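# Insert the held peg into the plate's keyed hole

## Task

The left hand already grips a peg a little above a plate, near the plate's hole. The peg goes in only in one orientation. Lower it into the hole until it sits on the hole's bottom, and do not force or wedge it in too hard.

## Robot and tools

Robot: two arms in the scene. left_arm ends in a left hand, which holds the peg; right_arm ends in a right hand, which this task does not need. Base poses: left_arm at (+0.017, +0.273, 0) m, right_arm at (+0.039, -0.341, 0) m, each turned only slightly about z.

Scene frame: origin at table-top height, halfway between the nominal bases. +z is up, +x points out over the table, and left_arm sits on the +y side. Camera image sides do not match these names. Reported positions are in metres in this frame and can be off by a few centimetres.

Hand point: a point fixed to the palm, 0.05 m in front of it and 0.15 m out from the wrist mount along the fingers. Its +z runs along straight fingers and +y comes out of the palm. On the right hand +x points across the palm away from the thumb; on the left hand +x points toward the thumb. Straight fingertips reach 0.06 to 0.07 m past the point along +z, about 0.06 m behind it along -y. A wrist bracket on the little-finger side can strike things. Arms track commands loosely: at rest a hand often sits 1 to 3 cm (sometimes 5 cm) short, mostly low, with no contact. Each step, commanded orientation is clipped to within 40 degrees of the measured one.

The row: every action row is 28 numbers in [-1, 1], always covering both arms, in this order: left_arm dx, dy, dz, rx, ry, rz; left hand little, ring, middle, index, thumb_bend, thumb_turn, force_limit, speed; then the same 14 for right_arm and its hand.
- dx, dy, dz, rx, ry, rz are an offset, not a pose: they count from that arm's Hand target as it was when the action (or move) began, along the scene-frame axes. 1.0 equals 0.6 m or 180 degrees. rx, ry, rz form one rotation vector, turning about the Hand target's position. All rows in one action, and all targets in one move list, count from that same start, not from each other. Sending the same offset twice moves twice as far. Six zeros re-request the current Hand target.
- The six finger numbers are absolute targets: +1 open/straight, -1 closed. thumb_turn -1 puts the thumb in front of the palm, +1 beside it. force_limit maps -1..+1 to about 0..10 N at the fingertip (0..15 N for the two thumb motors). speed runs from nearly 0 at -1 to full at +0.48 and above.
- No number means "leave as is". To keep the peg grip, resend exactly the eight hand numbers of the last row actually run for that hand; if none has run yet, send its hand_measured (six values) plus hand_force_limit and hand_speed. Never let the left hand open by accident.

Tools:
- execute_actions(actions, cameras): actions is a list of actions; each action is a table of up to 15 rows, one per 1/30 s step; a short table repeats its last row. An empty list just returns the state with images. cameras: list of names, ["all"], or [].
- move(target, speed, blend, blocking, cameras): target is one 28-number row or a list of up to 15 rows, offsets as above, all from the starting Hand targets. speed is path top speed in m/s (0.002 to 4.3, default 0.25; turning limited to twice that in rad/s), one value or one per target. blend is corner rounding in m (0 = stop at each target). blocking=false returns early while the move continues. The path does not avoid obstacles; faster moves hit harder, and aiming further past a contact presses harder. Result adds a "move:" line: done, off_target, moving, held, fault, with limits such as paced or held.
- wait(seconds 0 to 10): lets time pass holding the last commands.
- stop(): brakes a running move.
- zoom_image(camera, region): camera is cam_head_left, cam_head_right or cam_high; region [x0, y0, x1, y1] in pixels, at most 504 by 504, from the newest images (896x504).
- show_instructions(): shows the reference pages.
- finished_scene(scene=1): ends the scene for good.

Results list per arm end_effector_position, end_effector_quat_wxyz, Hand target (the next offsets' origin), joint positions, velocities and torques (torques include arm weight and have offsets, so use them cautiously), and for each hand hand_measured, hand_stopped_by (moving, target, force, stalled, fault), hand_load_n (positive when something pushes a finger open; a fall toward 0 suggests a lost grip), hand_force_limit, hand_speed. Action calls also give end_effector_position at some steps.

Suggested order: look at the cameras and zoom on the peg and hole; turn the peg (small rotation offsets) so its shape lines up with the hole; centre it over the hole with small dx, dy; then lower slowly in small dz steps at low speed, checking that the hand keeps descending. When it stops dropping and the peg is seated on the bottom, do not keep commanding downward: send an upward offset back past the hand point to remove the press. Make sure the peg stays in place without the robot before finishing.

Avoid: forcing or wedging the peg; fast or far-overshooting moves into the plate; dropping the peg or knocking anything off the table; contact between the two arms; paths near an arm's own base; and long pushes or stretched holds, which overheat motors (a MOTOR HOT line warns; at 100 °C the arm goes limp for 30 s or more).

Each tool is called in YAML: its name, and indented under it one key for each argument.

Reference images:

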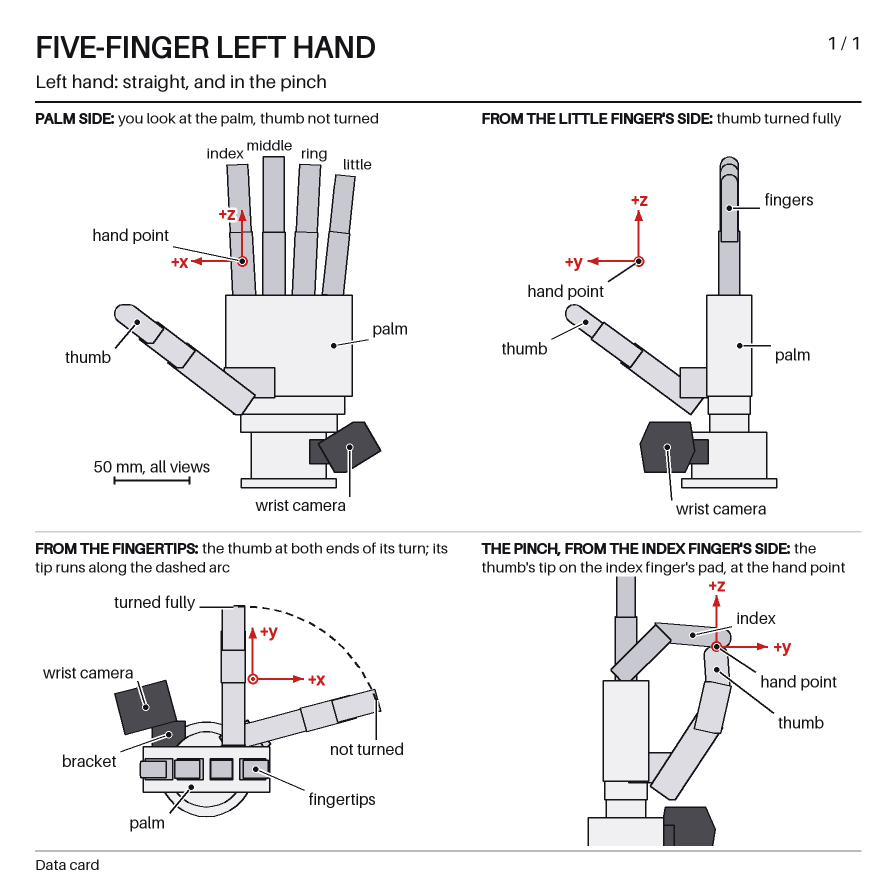

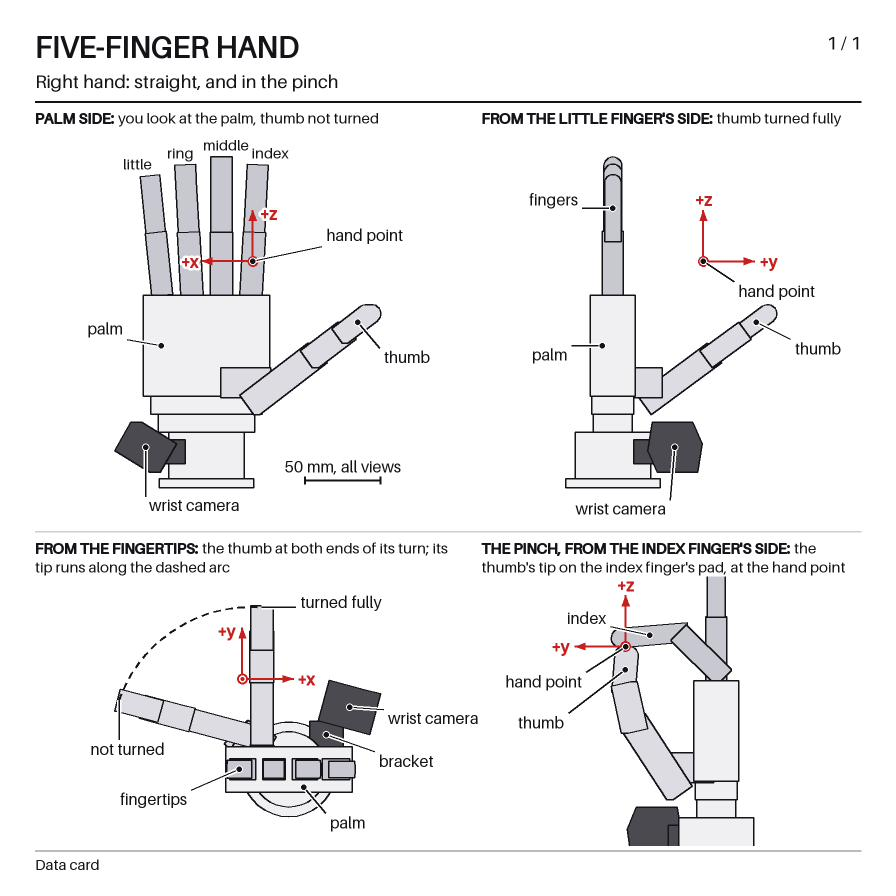

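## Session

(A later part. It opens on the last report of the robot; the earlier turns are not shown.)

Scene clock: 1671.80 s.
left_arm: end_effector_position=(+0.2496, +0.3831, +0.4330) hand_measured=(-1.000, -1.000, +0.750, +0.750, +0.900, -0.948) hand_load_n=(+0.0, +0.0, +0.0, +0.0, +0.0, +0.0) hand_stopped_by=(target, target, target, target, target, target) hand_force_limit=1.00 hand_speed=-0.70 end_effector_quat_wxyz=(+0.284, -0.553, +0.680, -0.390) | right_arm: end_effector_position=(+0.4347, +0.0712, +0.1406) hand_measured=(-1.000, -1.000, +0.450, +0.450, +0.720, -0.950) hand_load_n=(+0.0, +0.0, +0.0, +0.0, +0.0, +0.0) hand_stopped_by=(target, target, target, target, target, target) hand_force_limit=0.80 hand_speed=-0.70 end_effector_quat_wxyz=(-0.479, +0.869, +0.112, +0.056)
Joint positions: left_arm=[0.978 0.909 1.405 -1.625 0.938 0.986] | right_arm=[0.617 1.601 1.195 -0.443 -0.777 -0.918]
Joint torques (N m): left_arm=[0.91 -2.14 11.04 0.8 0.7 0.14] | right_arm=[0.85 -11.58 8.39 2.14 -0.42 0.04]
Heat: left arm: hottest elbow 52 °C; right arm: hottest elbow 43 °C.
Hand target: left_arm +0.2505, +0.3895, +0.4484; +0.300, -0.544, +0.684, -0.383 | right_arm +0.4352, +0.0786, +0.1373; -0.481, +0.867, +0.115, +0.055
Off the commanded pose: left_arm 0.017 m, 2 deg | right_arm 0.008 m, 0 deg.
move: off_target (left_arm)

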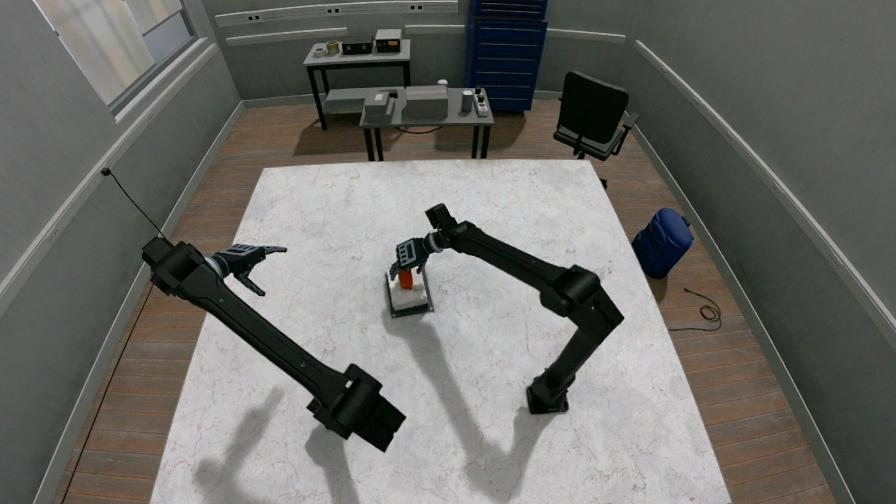

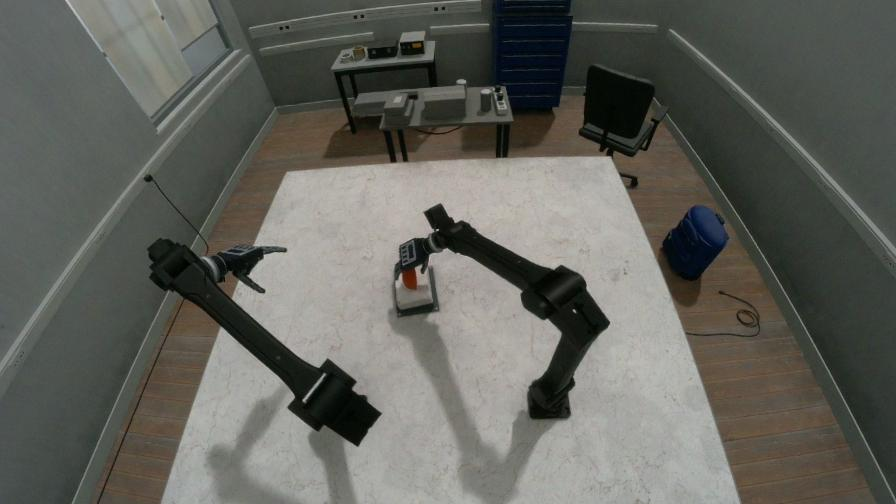

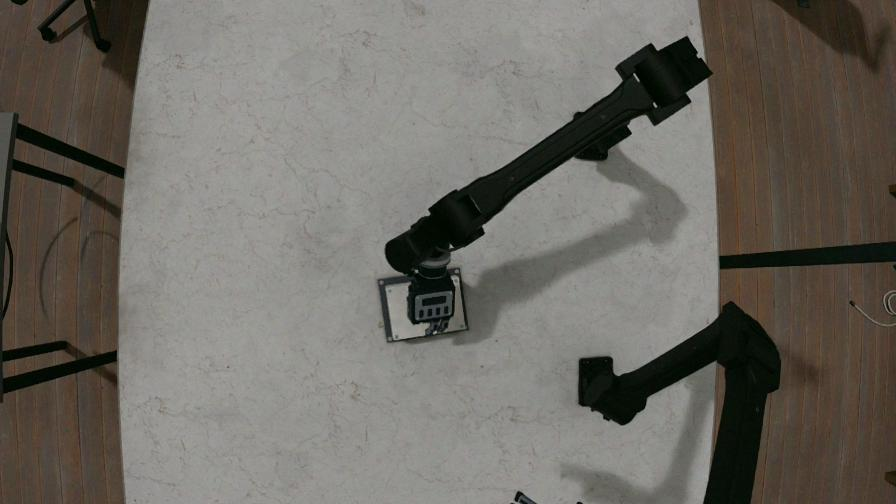

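move:
  target: [0,0,0,0,0,0,-1,-1,0.75,0.75,0.9,-0.948,1.0,-0.7,0,0,0,0,0,0,-1,-1,0.33,0.33,0.55,-0.95,-0.6,-0.8]
  cameras: []

move:
  target: [0,0,0,0,0,0,-1,-1,0.75,0.75,0.9,-0.948,1.0,-0.7,0,0,0,0,0,0,-1,-1,0.05,0.05,0.2,-0.95,-0.8,-0.88]
  cameras: ["all"]

zoom_image:
  camera: "cam_head_left"
  region: [380, 236, 440, 296]

zoom_image:
  camera: "cam_head_right"
  region: [384, 236, 444, 296]

Scene clock: 1680.30 s.
left_arm: end_effector_position=(+0.2496, +0.3831, +0.4330) hand_measured=(-1.000, -1.000, +0.750, +0.750, +0.900, -0.948) hand_load_n=(+0.0, +0.0, +0.0, +0.0, +0.0, +0.0) hand_stopped_by=(target, target, target, target, target, target) hand_force_limit=1.00 hand_speed=-0.70 end_effector_quat_wxyz=(+0.284, -0.553, +0.680, -0.390) | right_arm: end_effector_position=(+0.4348, +0.0713, +0.1407) hand_measured=(-1.000, -1.000, +0.330, +0.330, +0.550, -0.950) hand_load_n=(+0.0, +0.0, +0.0, +0.0, +0.0, +0.0) hand_stopped_by=(target, target, target, target, target, target) hand_force_limit=-0.60 hand_speed=-0.80 end_effector_quat_wxyz=(-0.479, +0.869, +0.112, +0.056)
Joint positions: left_arm=[0.978 0.909 1.405 -1.625 0.938 0.986] | right_arm=[0.617 1.601 1.195 -0.443 -0.777 -0.918]
Joint torques (N m): left_arm=[0.91 -2.14 11.04 0.8 0.7 0.14] | right_arm=[0.91 -11.58 8.4 2.22 -0.41 0.04]
Heat: left arm: hottest elbow 52 °C; right arm: hottest elbow 42 °C.
Hand target: left_arm +0.2505, +0.3895, +0.4484; +0.300, -0.544, +0.684, -0.383 | right_arm +0.4352, +0.0786, +0.1373; -0.481, +0.867, +0.115, +0.055
Off the commanded pose: left_arm 0.017 m, 2 deg | right_arm 0.008 m, 0 deg.
move: off_target (left_arm)
No camera images: "cameras" was empty.

Scene clock: 1681.37 s.
left_arm: end_effector_position=(+0.2496, +0.3831, +0.4330) hand_measured=(-1.000, -1.000, +0.750, +0.750, +0.900, -0.948) hand_load_n=(+0.0, +0.0, +0.0, +0.0, +0.0, +0.0) hand_stopped_by=(target, target, target, target, target, target) hand_force_limit=1.00 hand_speed=-0.70 end_effector_quat_wxyz=(+0.284, -0.553, +0.680, -0.390) | right_arm: end_effector_position=(+0.4349, +0.0720, +0.1410) hand_measured=(-1.000, -1.000, +0.232, +0.242, +0.414, -0.950) hand_load_n=(+0.0, +0.0, +1.0, +0.0, +1.5, +0.5) hand_stopped_by=(target, target, force, force, force, target) hand_force_limit=-0.80 hand_speed=-0.88 end_effector_quat_wxyz=(-0.480, +0.868, +0.113, +0.057)
Joint positions: left_arm=[0.978 0.909 1.405 -1.625 0.938 0.986] | right_arm=[0.618 1.601 1.195 -0.44 -0.778 -0.918]
Joint torques (N m): left_arm=[0.91 -2.14 11.04 0.8 0.7 0.13] | right_arm=[0.85 -11.58 8.4 2.07 -0.39 0.04]
Heat: left arm: hottest elbow 52 °C; right arm: hottest elbow 42 °C.
Hand target: left_arm +0.2505, +0.3895, +0.4484; +0.300, -0.544, +0.684, -0.383 | right_arm +0.4352, +0.0787, +0.1374; -0.481, +0.867, +0.115, +0.055
Off the commanded pose: left_arm 0.017 m, 2 deg | right_arm 0.008 m, 0 deg.
move: off_target (left_arm)

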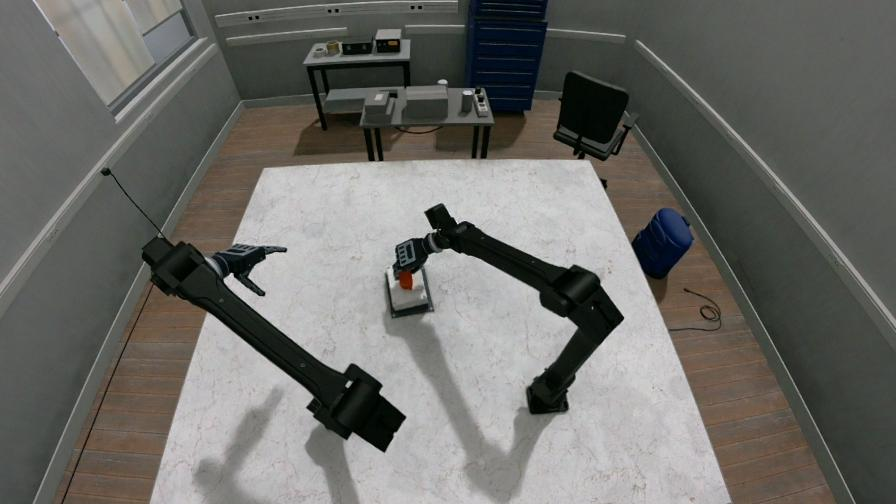

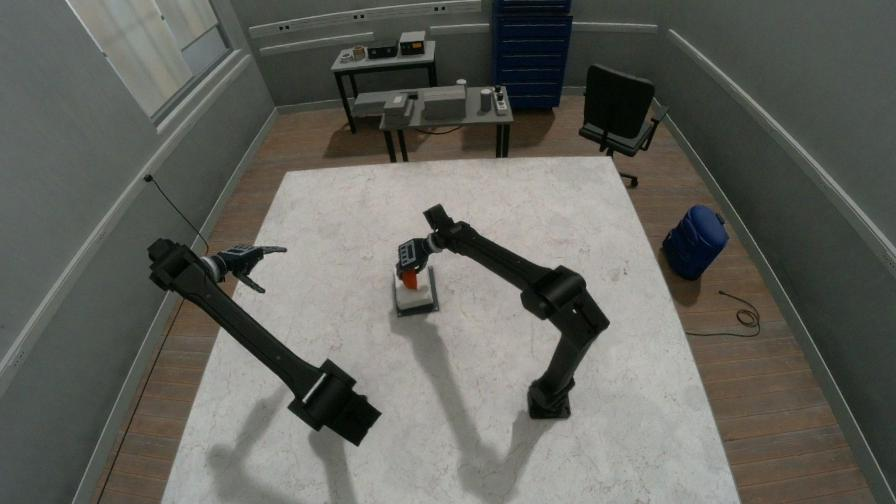

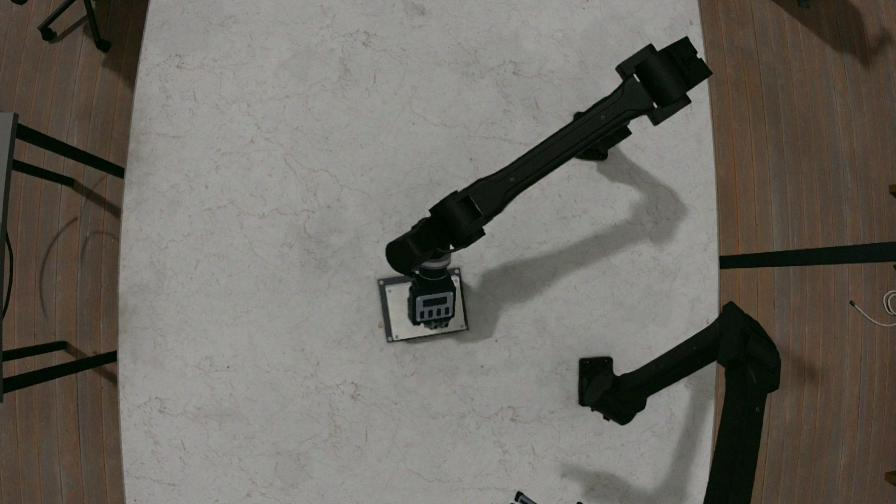

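Scaled by 8.400 from the camera's 896x504 image, which has a finer 1280x720 frame.

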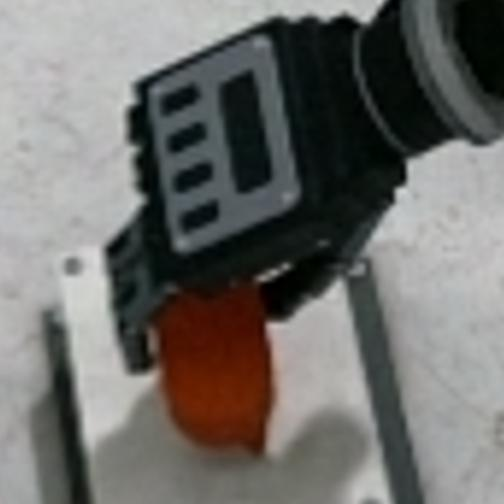

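Scaled by 8.400 from the camera's 896x504 image, which has a finer 1280x720 frame.

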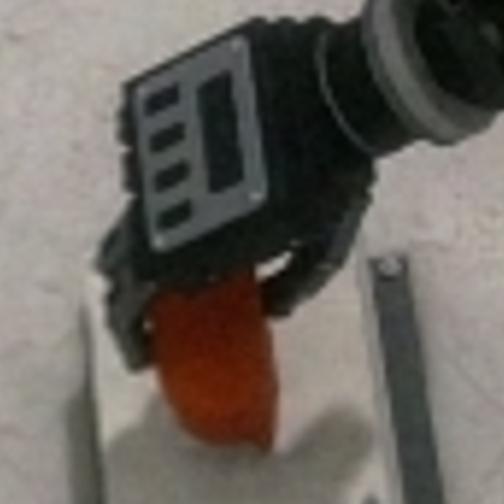

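move:
  target: [0,0,0,0,0,0,-1,-1,0.75,0.75,0.9,-0.948,1.0,-0.7,0,0,0,0,0,0,-1,-1,0.0,0.0,0.1,-0.95,0.0,-0.94]
  cameras: []

move:
  target: [0,0,0,0,0,0,-1,-1,0.75,0.75,0.9,-0.948,1.0,-0.7,0,0,0,0,0,0,-1,-1,-0.05,-0.05,0.05,-0.95,0.9,-0.94]
  cameras: ["all"]

zoom_image:
  camera: "cam_head_left"
  region: [388, 252, 424, 296]

zoom_image:
  camera: "cam_high"
  region: [386, 268, 466, 348]

Scene clock: 1685.87 s.
left_arm: end_effector_position=(+0.2496, +0.3831, +0.4330) hand_measured=(-1.000, -1.000, +0.750, +0.750, +0.900, -0.948) hand_load_n=(+0.0, +0.0, +0.0, +0.0, +0.0, +0.0) hand_stopped_by=(target, target, target, target, target, target) hand_force_limit=1.00 hand_speed=-0.70 end_effector_quat_wxyz=(+0.284, -0.553, +0.680, -0.390) | right_arm: end_effector_position=(+0.4350, +0.0720, +0.1409) hand_measured=(-1.000, -1.000, +0.222, +0.222, +0.406, -0.950) hand_load_n=(+0.0, +0.0, +4.0, +4.5, +9.0, +0.5) hand_stopped_by=(target, target, force, force, force, target) hand_force_limit=0.00 hand_speed=-0.94 end_effector_quat_wxyz=(-0.480, +0.868, +0.113, +0.057)
Joint positions: left_arm=[0.978 0.909 1.405 -1.625 0.938 0.986] | right_arm=[0.618 1.602 1.195 -0.439 -0.778 -0.918]
Joint torques (N m): left_arm=[0.91 -2.2 11.04 0.8 0.7 0.14] | right_arm=[0.79 -11.58 8.4 2.06 -0.39 0.04]
Heat: left arm: hottest elbow 52 °C; right arm: hottest elbow 42 °C.
Hand target: left_arm +0.2505, +0.3895, +0.4484; +0.300, -0.544, +0.684, -0.383 | right_arm +0.4352, +0.0786, +0.1373; -0.481, +0.867, +0.115, +0.055
Off the commanded pose: left_arm 0.017 m, 2 deg | right_arm 0.007 m, 0 deg.
move: off_target (left_arm)
No camera images: "cameras" was empty.

Scene clock: 1686.37 s.
left_arm: end_effector_position=(+0.2496, +0.3831, +0.4330) hand_measured=(-1.000, -1.000, +0.750, +0.750, +0.900, -0.948) hand_load_n=(+0.0, +0.0, +0.0, +0.0, +0.0, +0.0) hand_stopped_by=(target, target, target, target, target, target) hand_force_limit=1.00 hand_speed=-0.70 end_effector_quat_wxyz=(+0.284, -0.553, +0.680, -0.390) | right_arm: end_effector_position=(+0.4350, +0.0724, +0.1410) hand_measured=(-1.000, -1.000, +0.202, +0.202, +0.408, -0.950) hand_load_n=(+0.0, +0.0, +9.0, +10.0, +19.0, +1.0) hand_stopped_by=(target, target, force, force, force, target) hand_force_limit=0.90 hand_speed=-0.94 end_effector_quat_wxyz=(-0.480, +0.868, +0.113, +0.057)
Joint positions: left_arm=[0.978 0.909 1.405 -1.625 0.938 0.986] | right_arm=[0.618 1.602 1.195 -0.438 -0.778 -0.918]
Joint torques (N m): left_arm=[0.91 -2.2 11.04 0.79 0.71 0.14] | right_arm=[0.73 -11.63 8.39 2.02 -0.38 0.04]
Heat: left arm: hottest elbow 52 °C; right arm: hottest elbow 42 °C.
Hand target: left_arm +0.2505, +0.3895, +0.4484; +0.300, -0.544, +0.684, -0.383 | right_arm +0.4352, +0.0786, +0.1373; -0.481, +0.867, +0.115, +0.055
Off the commanded pose: left_arm 0.017 m, 2 deg | right_arm 0.007 m, 0 deg.
move: off_target (left_arm)

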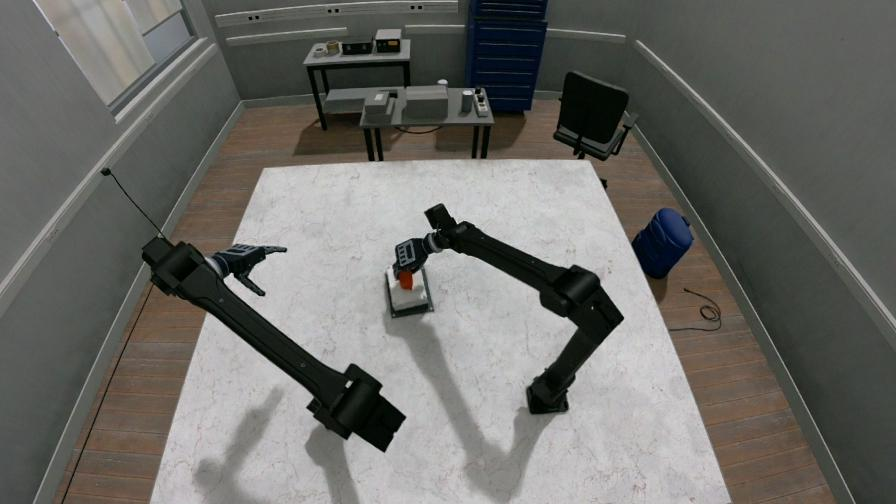

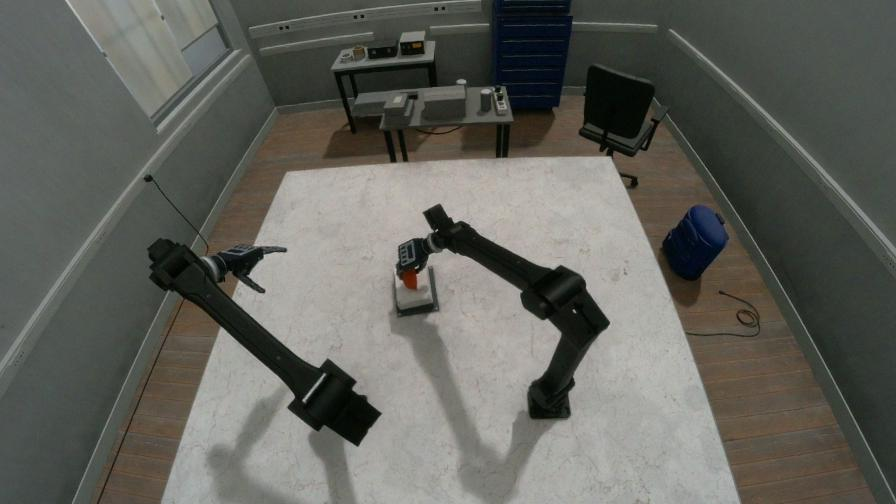

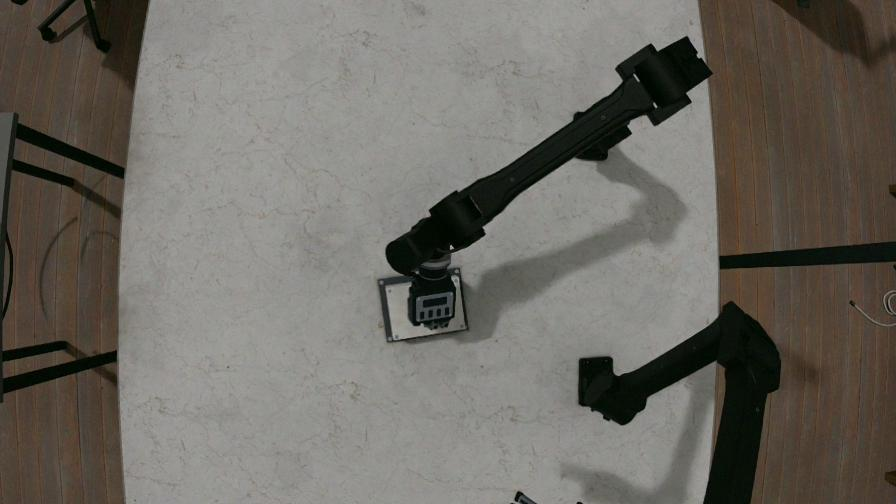

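Scaled by 11.455 from the camera's 896x504 image, which has a finer 1280x720 frame.

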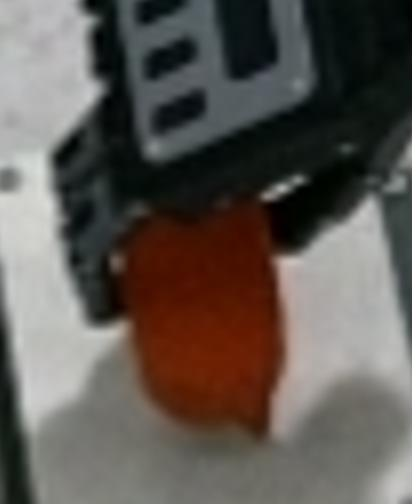

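Scaled by 6.300 from the camera's 896x504 image, which has a finer 1280x720 frame.

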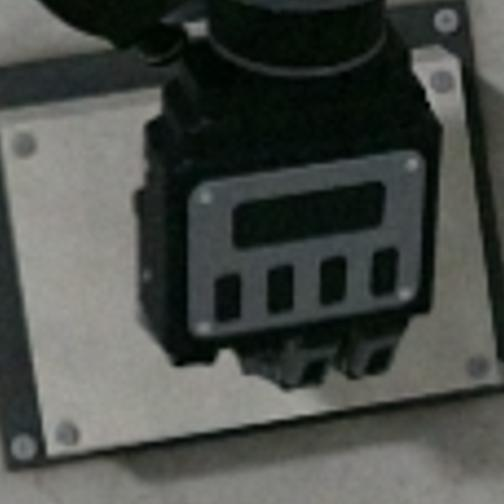

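move:
  target: [0,0,0,0,0,0,-1,-1,0.75,0.75,0.9,-0.948,1.0,-0.7,0.0,0,0.11,0,0,0,-1,-1,-0.05,-0.05,0.05,-0.95,0.9,-0.94]
  speed: 0.05
  cameras: ["all"]

zoom_image:
  camera: "cam_head_left"
  region: [380, 236, 440, 296]

zoom_image:
  camera: "cam_high"
  region: [386, 268, 466, 348]

Scene clock: 1692.50 s.
left_arm: end_effector_position=(+0.2496, +0.3831, +0.4330) hand_measured=(-1.000, -1.000, +0.750, +0.750, +0.900, -0.948) hand_load_n=(+0.0, +0.0, +0.0, +0.0, +0.0, +0.0) hand_stopped_by=(target, target, target, target, target, target) hand_force_limit=1.00 hand_speed=-0.70 end_effector_quat_wxyz=(+0.284, -0.553, +0.680, -0.390) | right_arm: end_effector_position=(+0.4254, +0.0691, +0.1527) hand_measured=(-1.000, -1.000, +0.202, +0.202, +0.408, -0.950) hand_load_n=(+0.0, +0.0, +11.5, +9.0, +22.5, +1.5) hand_stopped_by=(target, target, force, force, force, target) hand_force_limit=0.90 hand_speed=-0.94 end_effector_quat_wxyz=(-0.464, +0.880, +0.102, +0.026)
Joint positions: left_arm=[0.978 0.909 1.405 -1.625 0.938 0.986] | right_arm=[0.623 1.602 1.25 -0.571 -0.778 -0.918]
Joint torques (N m): left_arm=[0.91 -2.14 11.06 0.8 0.7 0.14] | right_arm=[0.38 -16.79 12.12 0.46 -0.42 0.05]
Heat: left arm: hottest elbow 52 °C; right arm: hottest elbow 42 °C.
Hand target: left_arm +0.2505, +0.3895, +0.4484; +0.300, -0.544, +0.684, -0.383 | right_arm +0.4352, +0.0786, +0.2033; -0.481, +0.867, +0.115, +0.055
Off the commanded pose: left_arm 0.017 m, 2 deg | right_arm 0.052 m, 4 deg.
move: off_target (left_arm, right_arm)

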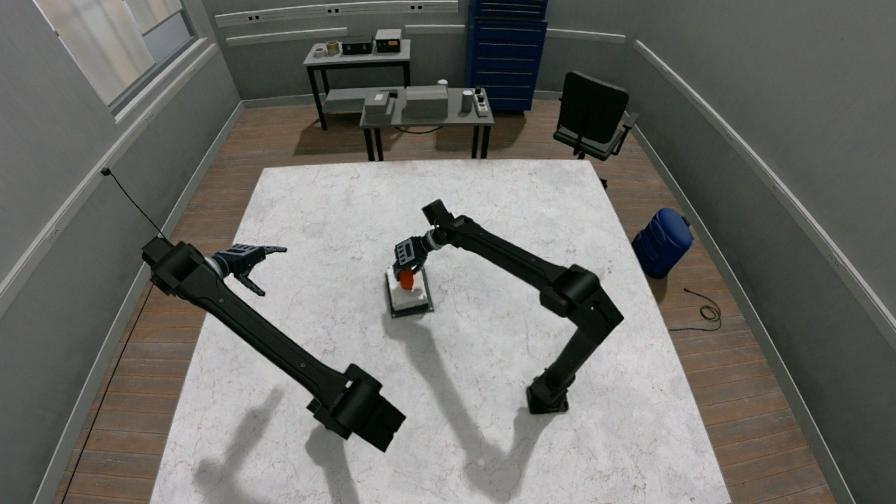

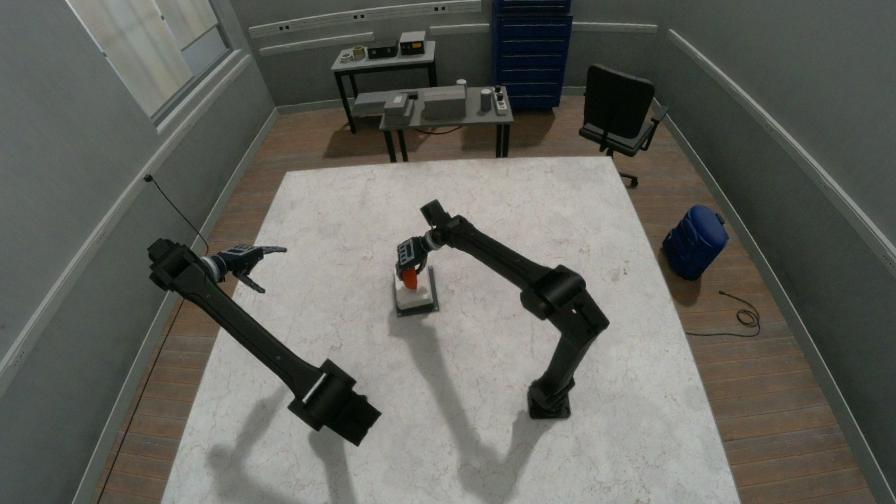

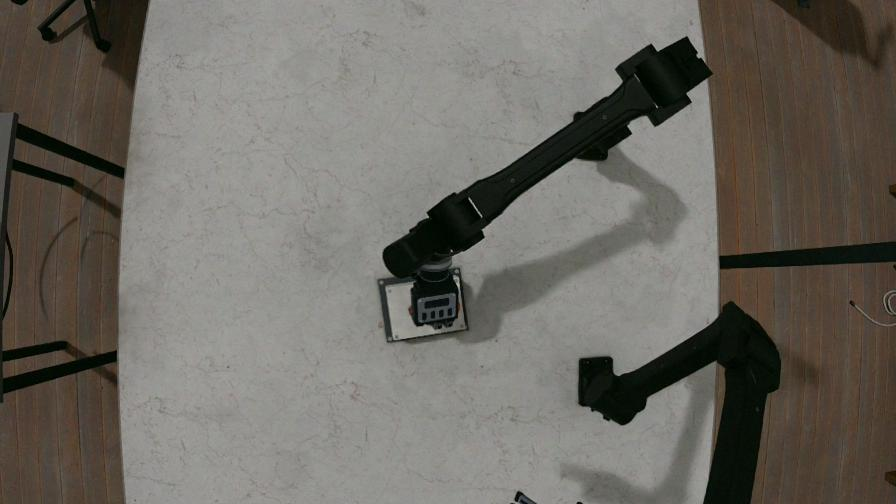

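Scaled by 8.400 from the camera's 896x504 image, which has a finer 1280x720 frame.

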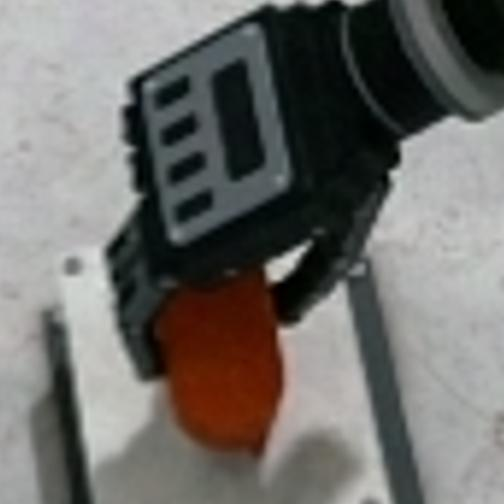

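Scaled by 6.300 from the camera's 896x504 image, which has a finer 1280x720 frame.

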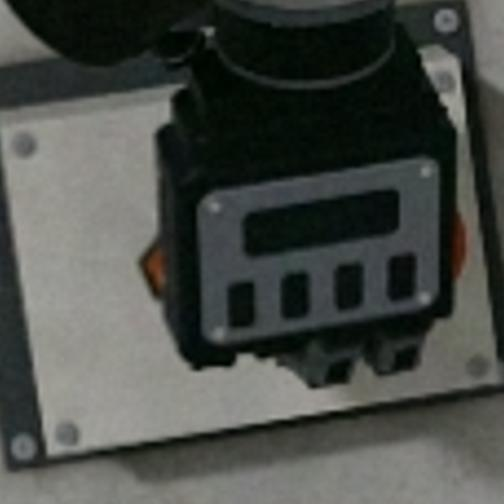

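move:
  target: [0,0,0,0,0,0,-1,-1,0.75,0.75,0.9,-0.948,1.0,-0.7,0.015,0,0.05,0,0,0,-1,-1,-0.05,-0.05,0.05,-0.95,0.9,-0.94]
  speed: 0.05
  cameras: ["all"]

zoom_image:
  camera: "cam_head_left"
  region: [380, 226, 440, 296]

zoom_image:
  camera: "cam_high"
  region: [386, 268, 466, 348]

Scene clock: 1697.23 s.
left_arm: end_effector_position=(+0.2496, +0.3831, +0.4330) hand_measured=(-1.000, -1.000, +0.750, +0.750, +0.900, -0.948) hand_load_n=(+0.0, +0.0, +0.0, -0.5, +0.0, +0.0) hand_stopped_by=(target, target, target, target, target, target) hand_force_limit=1.00 hand_speed=-0.70 end_effector_quat_wxyz=(+0.284, -0.553, +0.680, -0.390) | right_arm: end_effector_position=(+0.4252, +0.0691, +0.1804) hand_measured=(-1.000, -1.000, +0.202, +0.202, +0.408, -0.950) hand_load_n=(+0.0, -0.5, +11.0, +8.5, +21.0, +0.5) hand_stopped_by=(target, target, force, force, force, target) hand_force_limit=0.90 hand_speed=-0.94 end_effector_quat_wxyz=(-0.458, +0.883, +0.097, +0.014)
Joint positions: left_arm=[0.978 0.909 1.405 -1.625 0.938 0.986] | right_arm=[0.623 1.594 1.323 -0.681 -0.779 -0.918]
Joint torques (N m): left_arm=[0.97 -2.14 11.06 0.8 0.7 0.13] | right_arm=[-0.38 -16.15 12.97 1.09 -0.6 -0.06]
Heat: left arm: hottest elbow 52 °C; right arm: hottest elbow 43 °C.
Hand target: left_arm +0.2505, +0.3895, +0.4484; +0.300, -0.544, +0.684, -0.383 | right_arm +0.4441, +0.0785, +0.2332; -0.481, +0.867, +0.115, +0.055
Off the commanded pose: left_arm 0.017 m, 2 deg | right_arm 0.057 m, 6 deg.
move: off_target (left_arm, right_arm)

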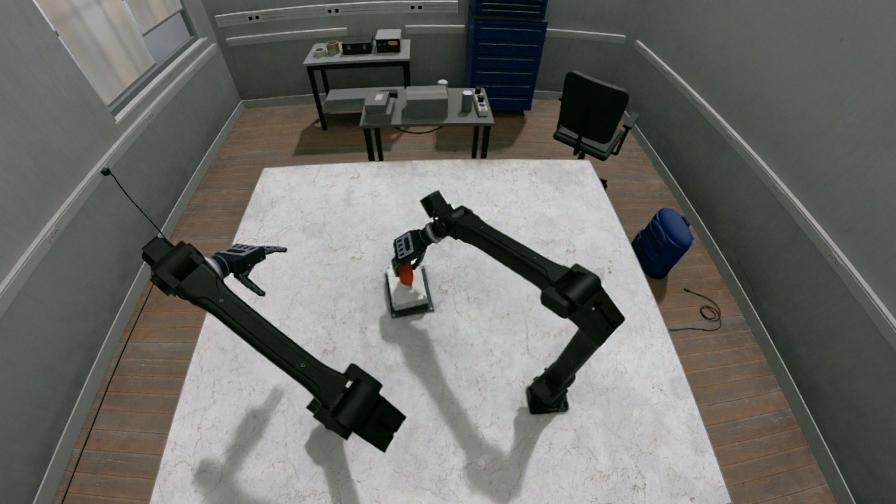

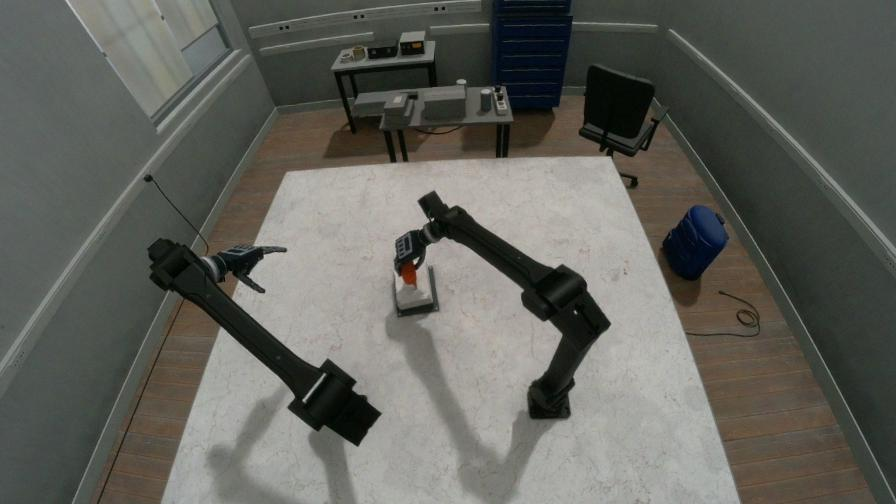

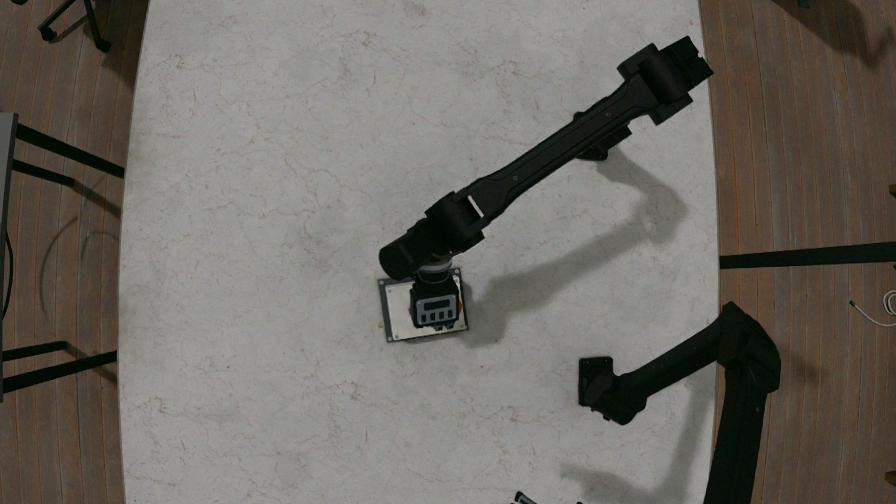

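Scaled by 7.200 from the camera's 896x504 image, which has a finer 1280x720 frame.

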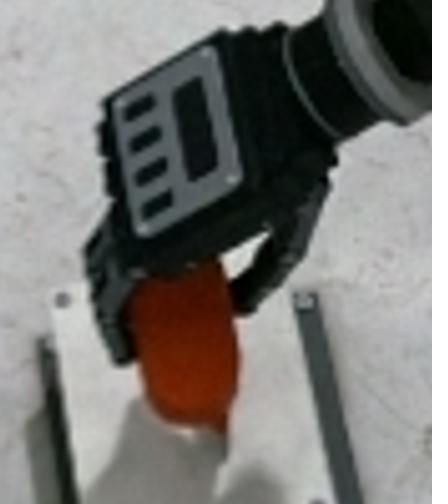

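Scaled by 6.300 from the camera's 896x504 image, which has a finer 1280x720 frame.

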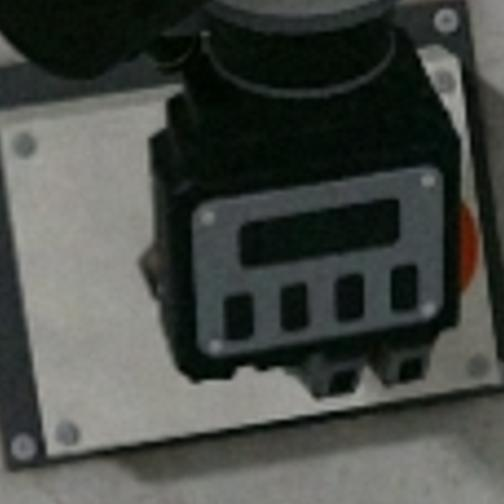

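move:
  target: [0,0,0,0,0,0,-1,-1,0.75,0.75,0.9,-0.948,1.0,-0.7,0.013,0.0025,0.03,-0.0092,0.065,0,-1,-1,-0.05,-0.05,0.05,-0.95,0.9,-0.94]
  speed: 0.08
  cameras: ["all"]

zoom_image:
  camera: "cam_head_left"
  region: [380, 226, 440, 296]

zoom_image:
  camera: "cam_head_right"
  region: [384, 226, 444, 296]

zoom_image:
  camera: "cam_high"
  region: [386, 268, 466, 348]

Scene clock: 1706.20 s.
left_arm: end_effector_position=(+0.2496, +0.3831, +0.4330) hand_measured=(-1.000, -1.000, +0.750, +0.750, +0.900, -0.948) hand_load_n=(+0.0, +0.0, +0.0, +0.0, +0.0, +0.0) hand_stopped_by=(target, target, target, target, target, target) hand_force_limit=1.00 hand_speed=-0.70 end_effector_quat_wxyz=(+0.284, -0.553, +0.680, -0.390) | right_arm: end_effector_position=(+0.4317, +0.0743, +0.2240) hand_measured=(-1.000, -1.000, +0.202, +0.202, +0.408, -0.950) hand_load_n=(+0.0, +0.0, +11.5, +8.5, +21.0, +0.0) hand_stopped_by=(target, target, force, force, force, target) hand_force_limit=0.90 hand_speed=-0.94 end_effector_quat_wxyz=(-0.463, +0.882, +0.066, -0.054)
Joint positions: left_arm=[0.978 0.909 1.405 -1.625 0.938 0.986] | right_arm=[0.599 1.663 1.52 -0.916 -0.866 -0.895]
Joint torques (N m): left_arm=[0.91 -2.14 11.04 0.8 0.7 0.14] | right_arm=[-0.97 -13.39 13.03 0.96 -0.83 0.12]
Heat: left arm: hottest elbow 52 °C; right arm: hottest elbow 45 °C.
Hand target: left_arm +0.2505, +0.3895, +0.4484; +0.300, -0.544, +0.684, -0.383 | right_arm +0.4519, +0.0802, +0.2514; -0.478, +0.875, +0.066, -0.035
Off the commanded pose: left_arm 0.017 m, 2 deg | right_arm 0.034 m, 3 deg.
move: off_target (left_arm, right_arm)

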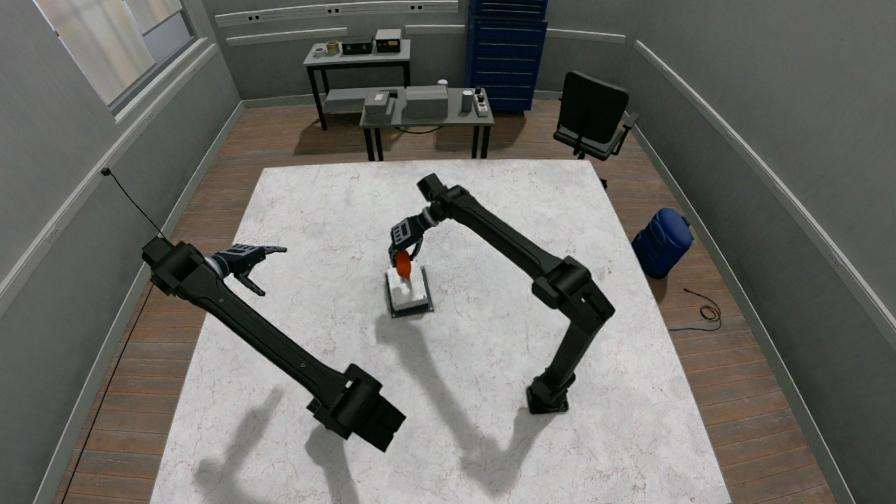

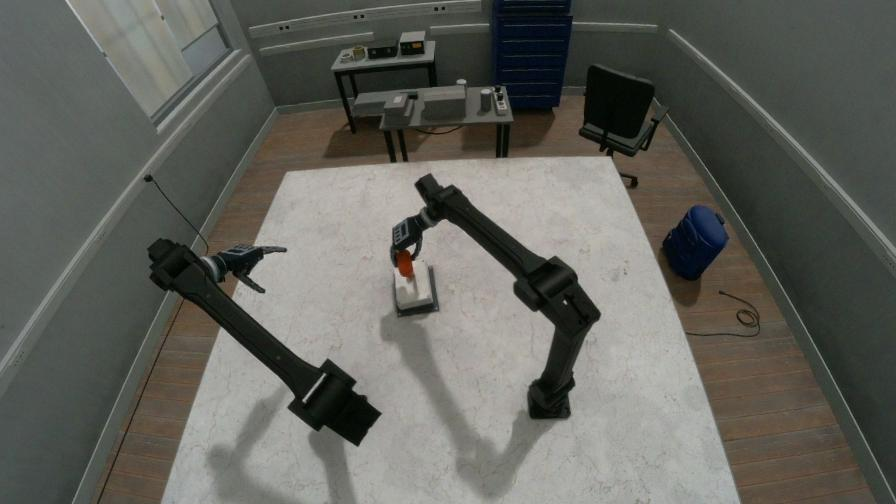

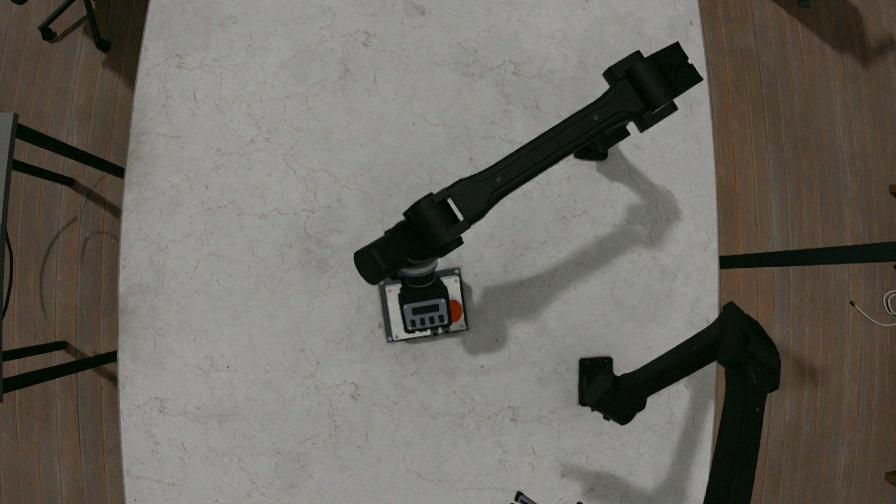

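Scaled by 7.200 from the camera's 896x504 image, which has a finer 1280x720 frame.

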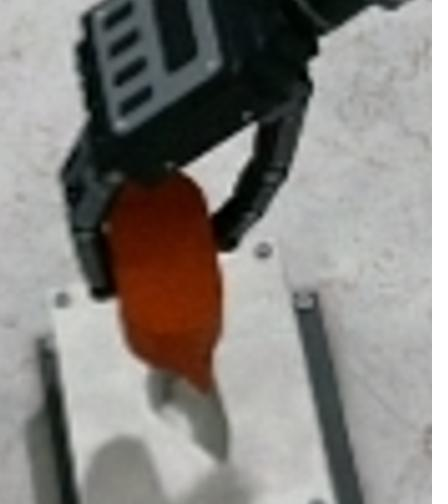

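Scaled by 7.200 from the camera's 896x504 image, which has a finer 1280x720 frame.

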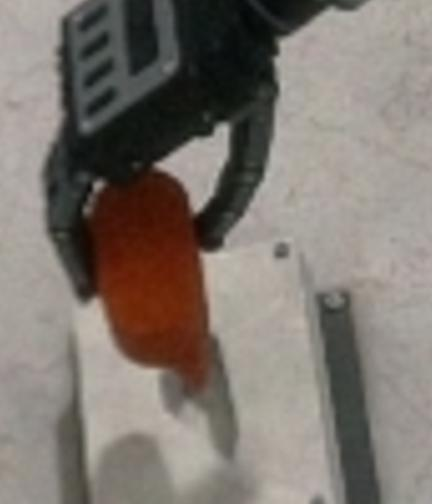

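Scaled by 6.300 from the camera's 896x504 image, which has a finer 1280x720 frame.

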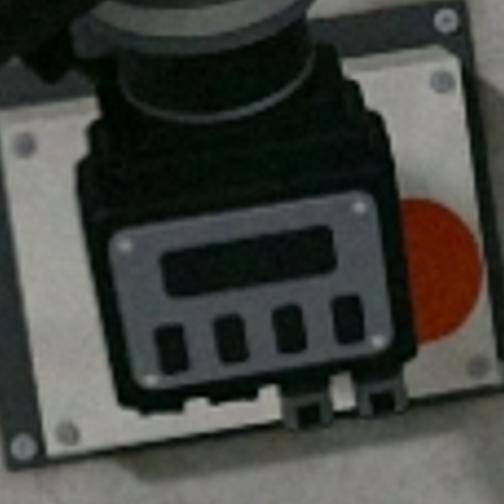

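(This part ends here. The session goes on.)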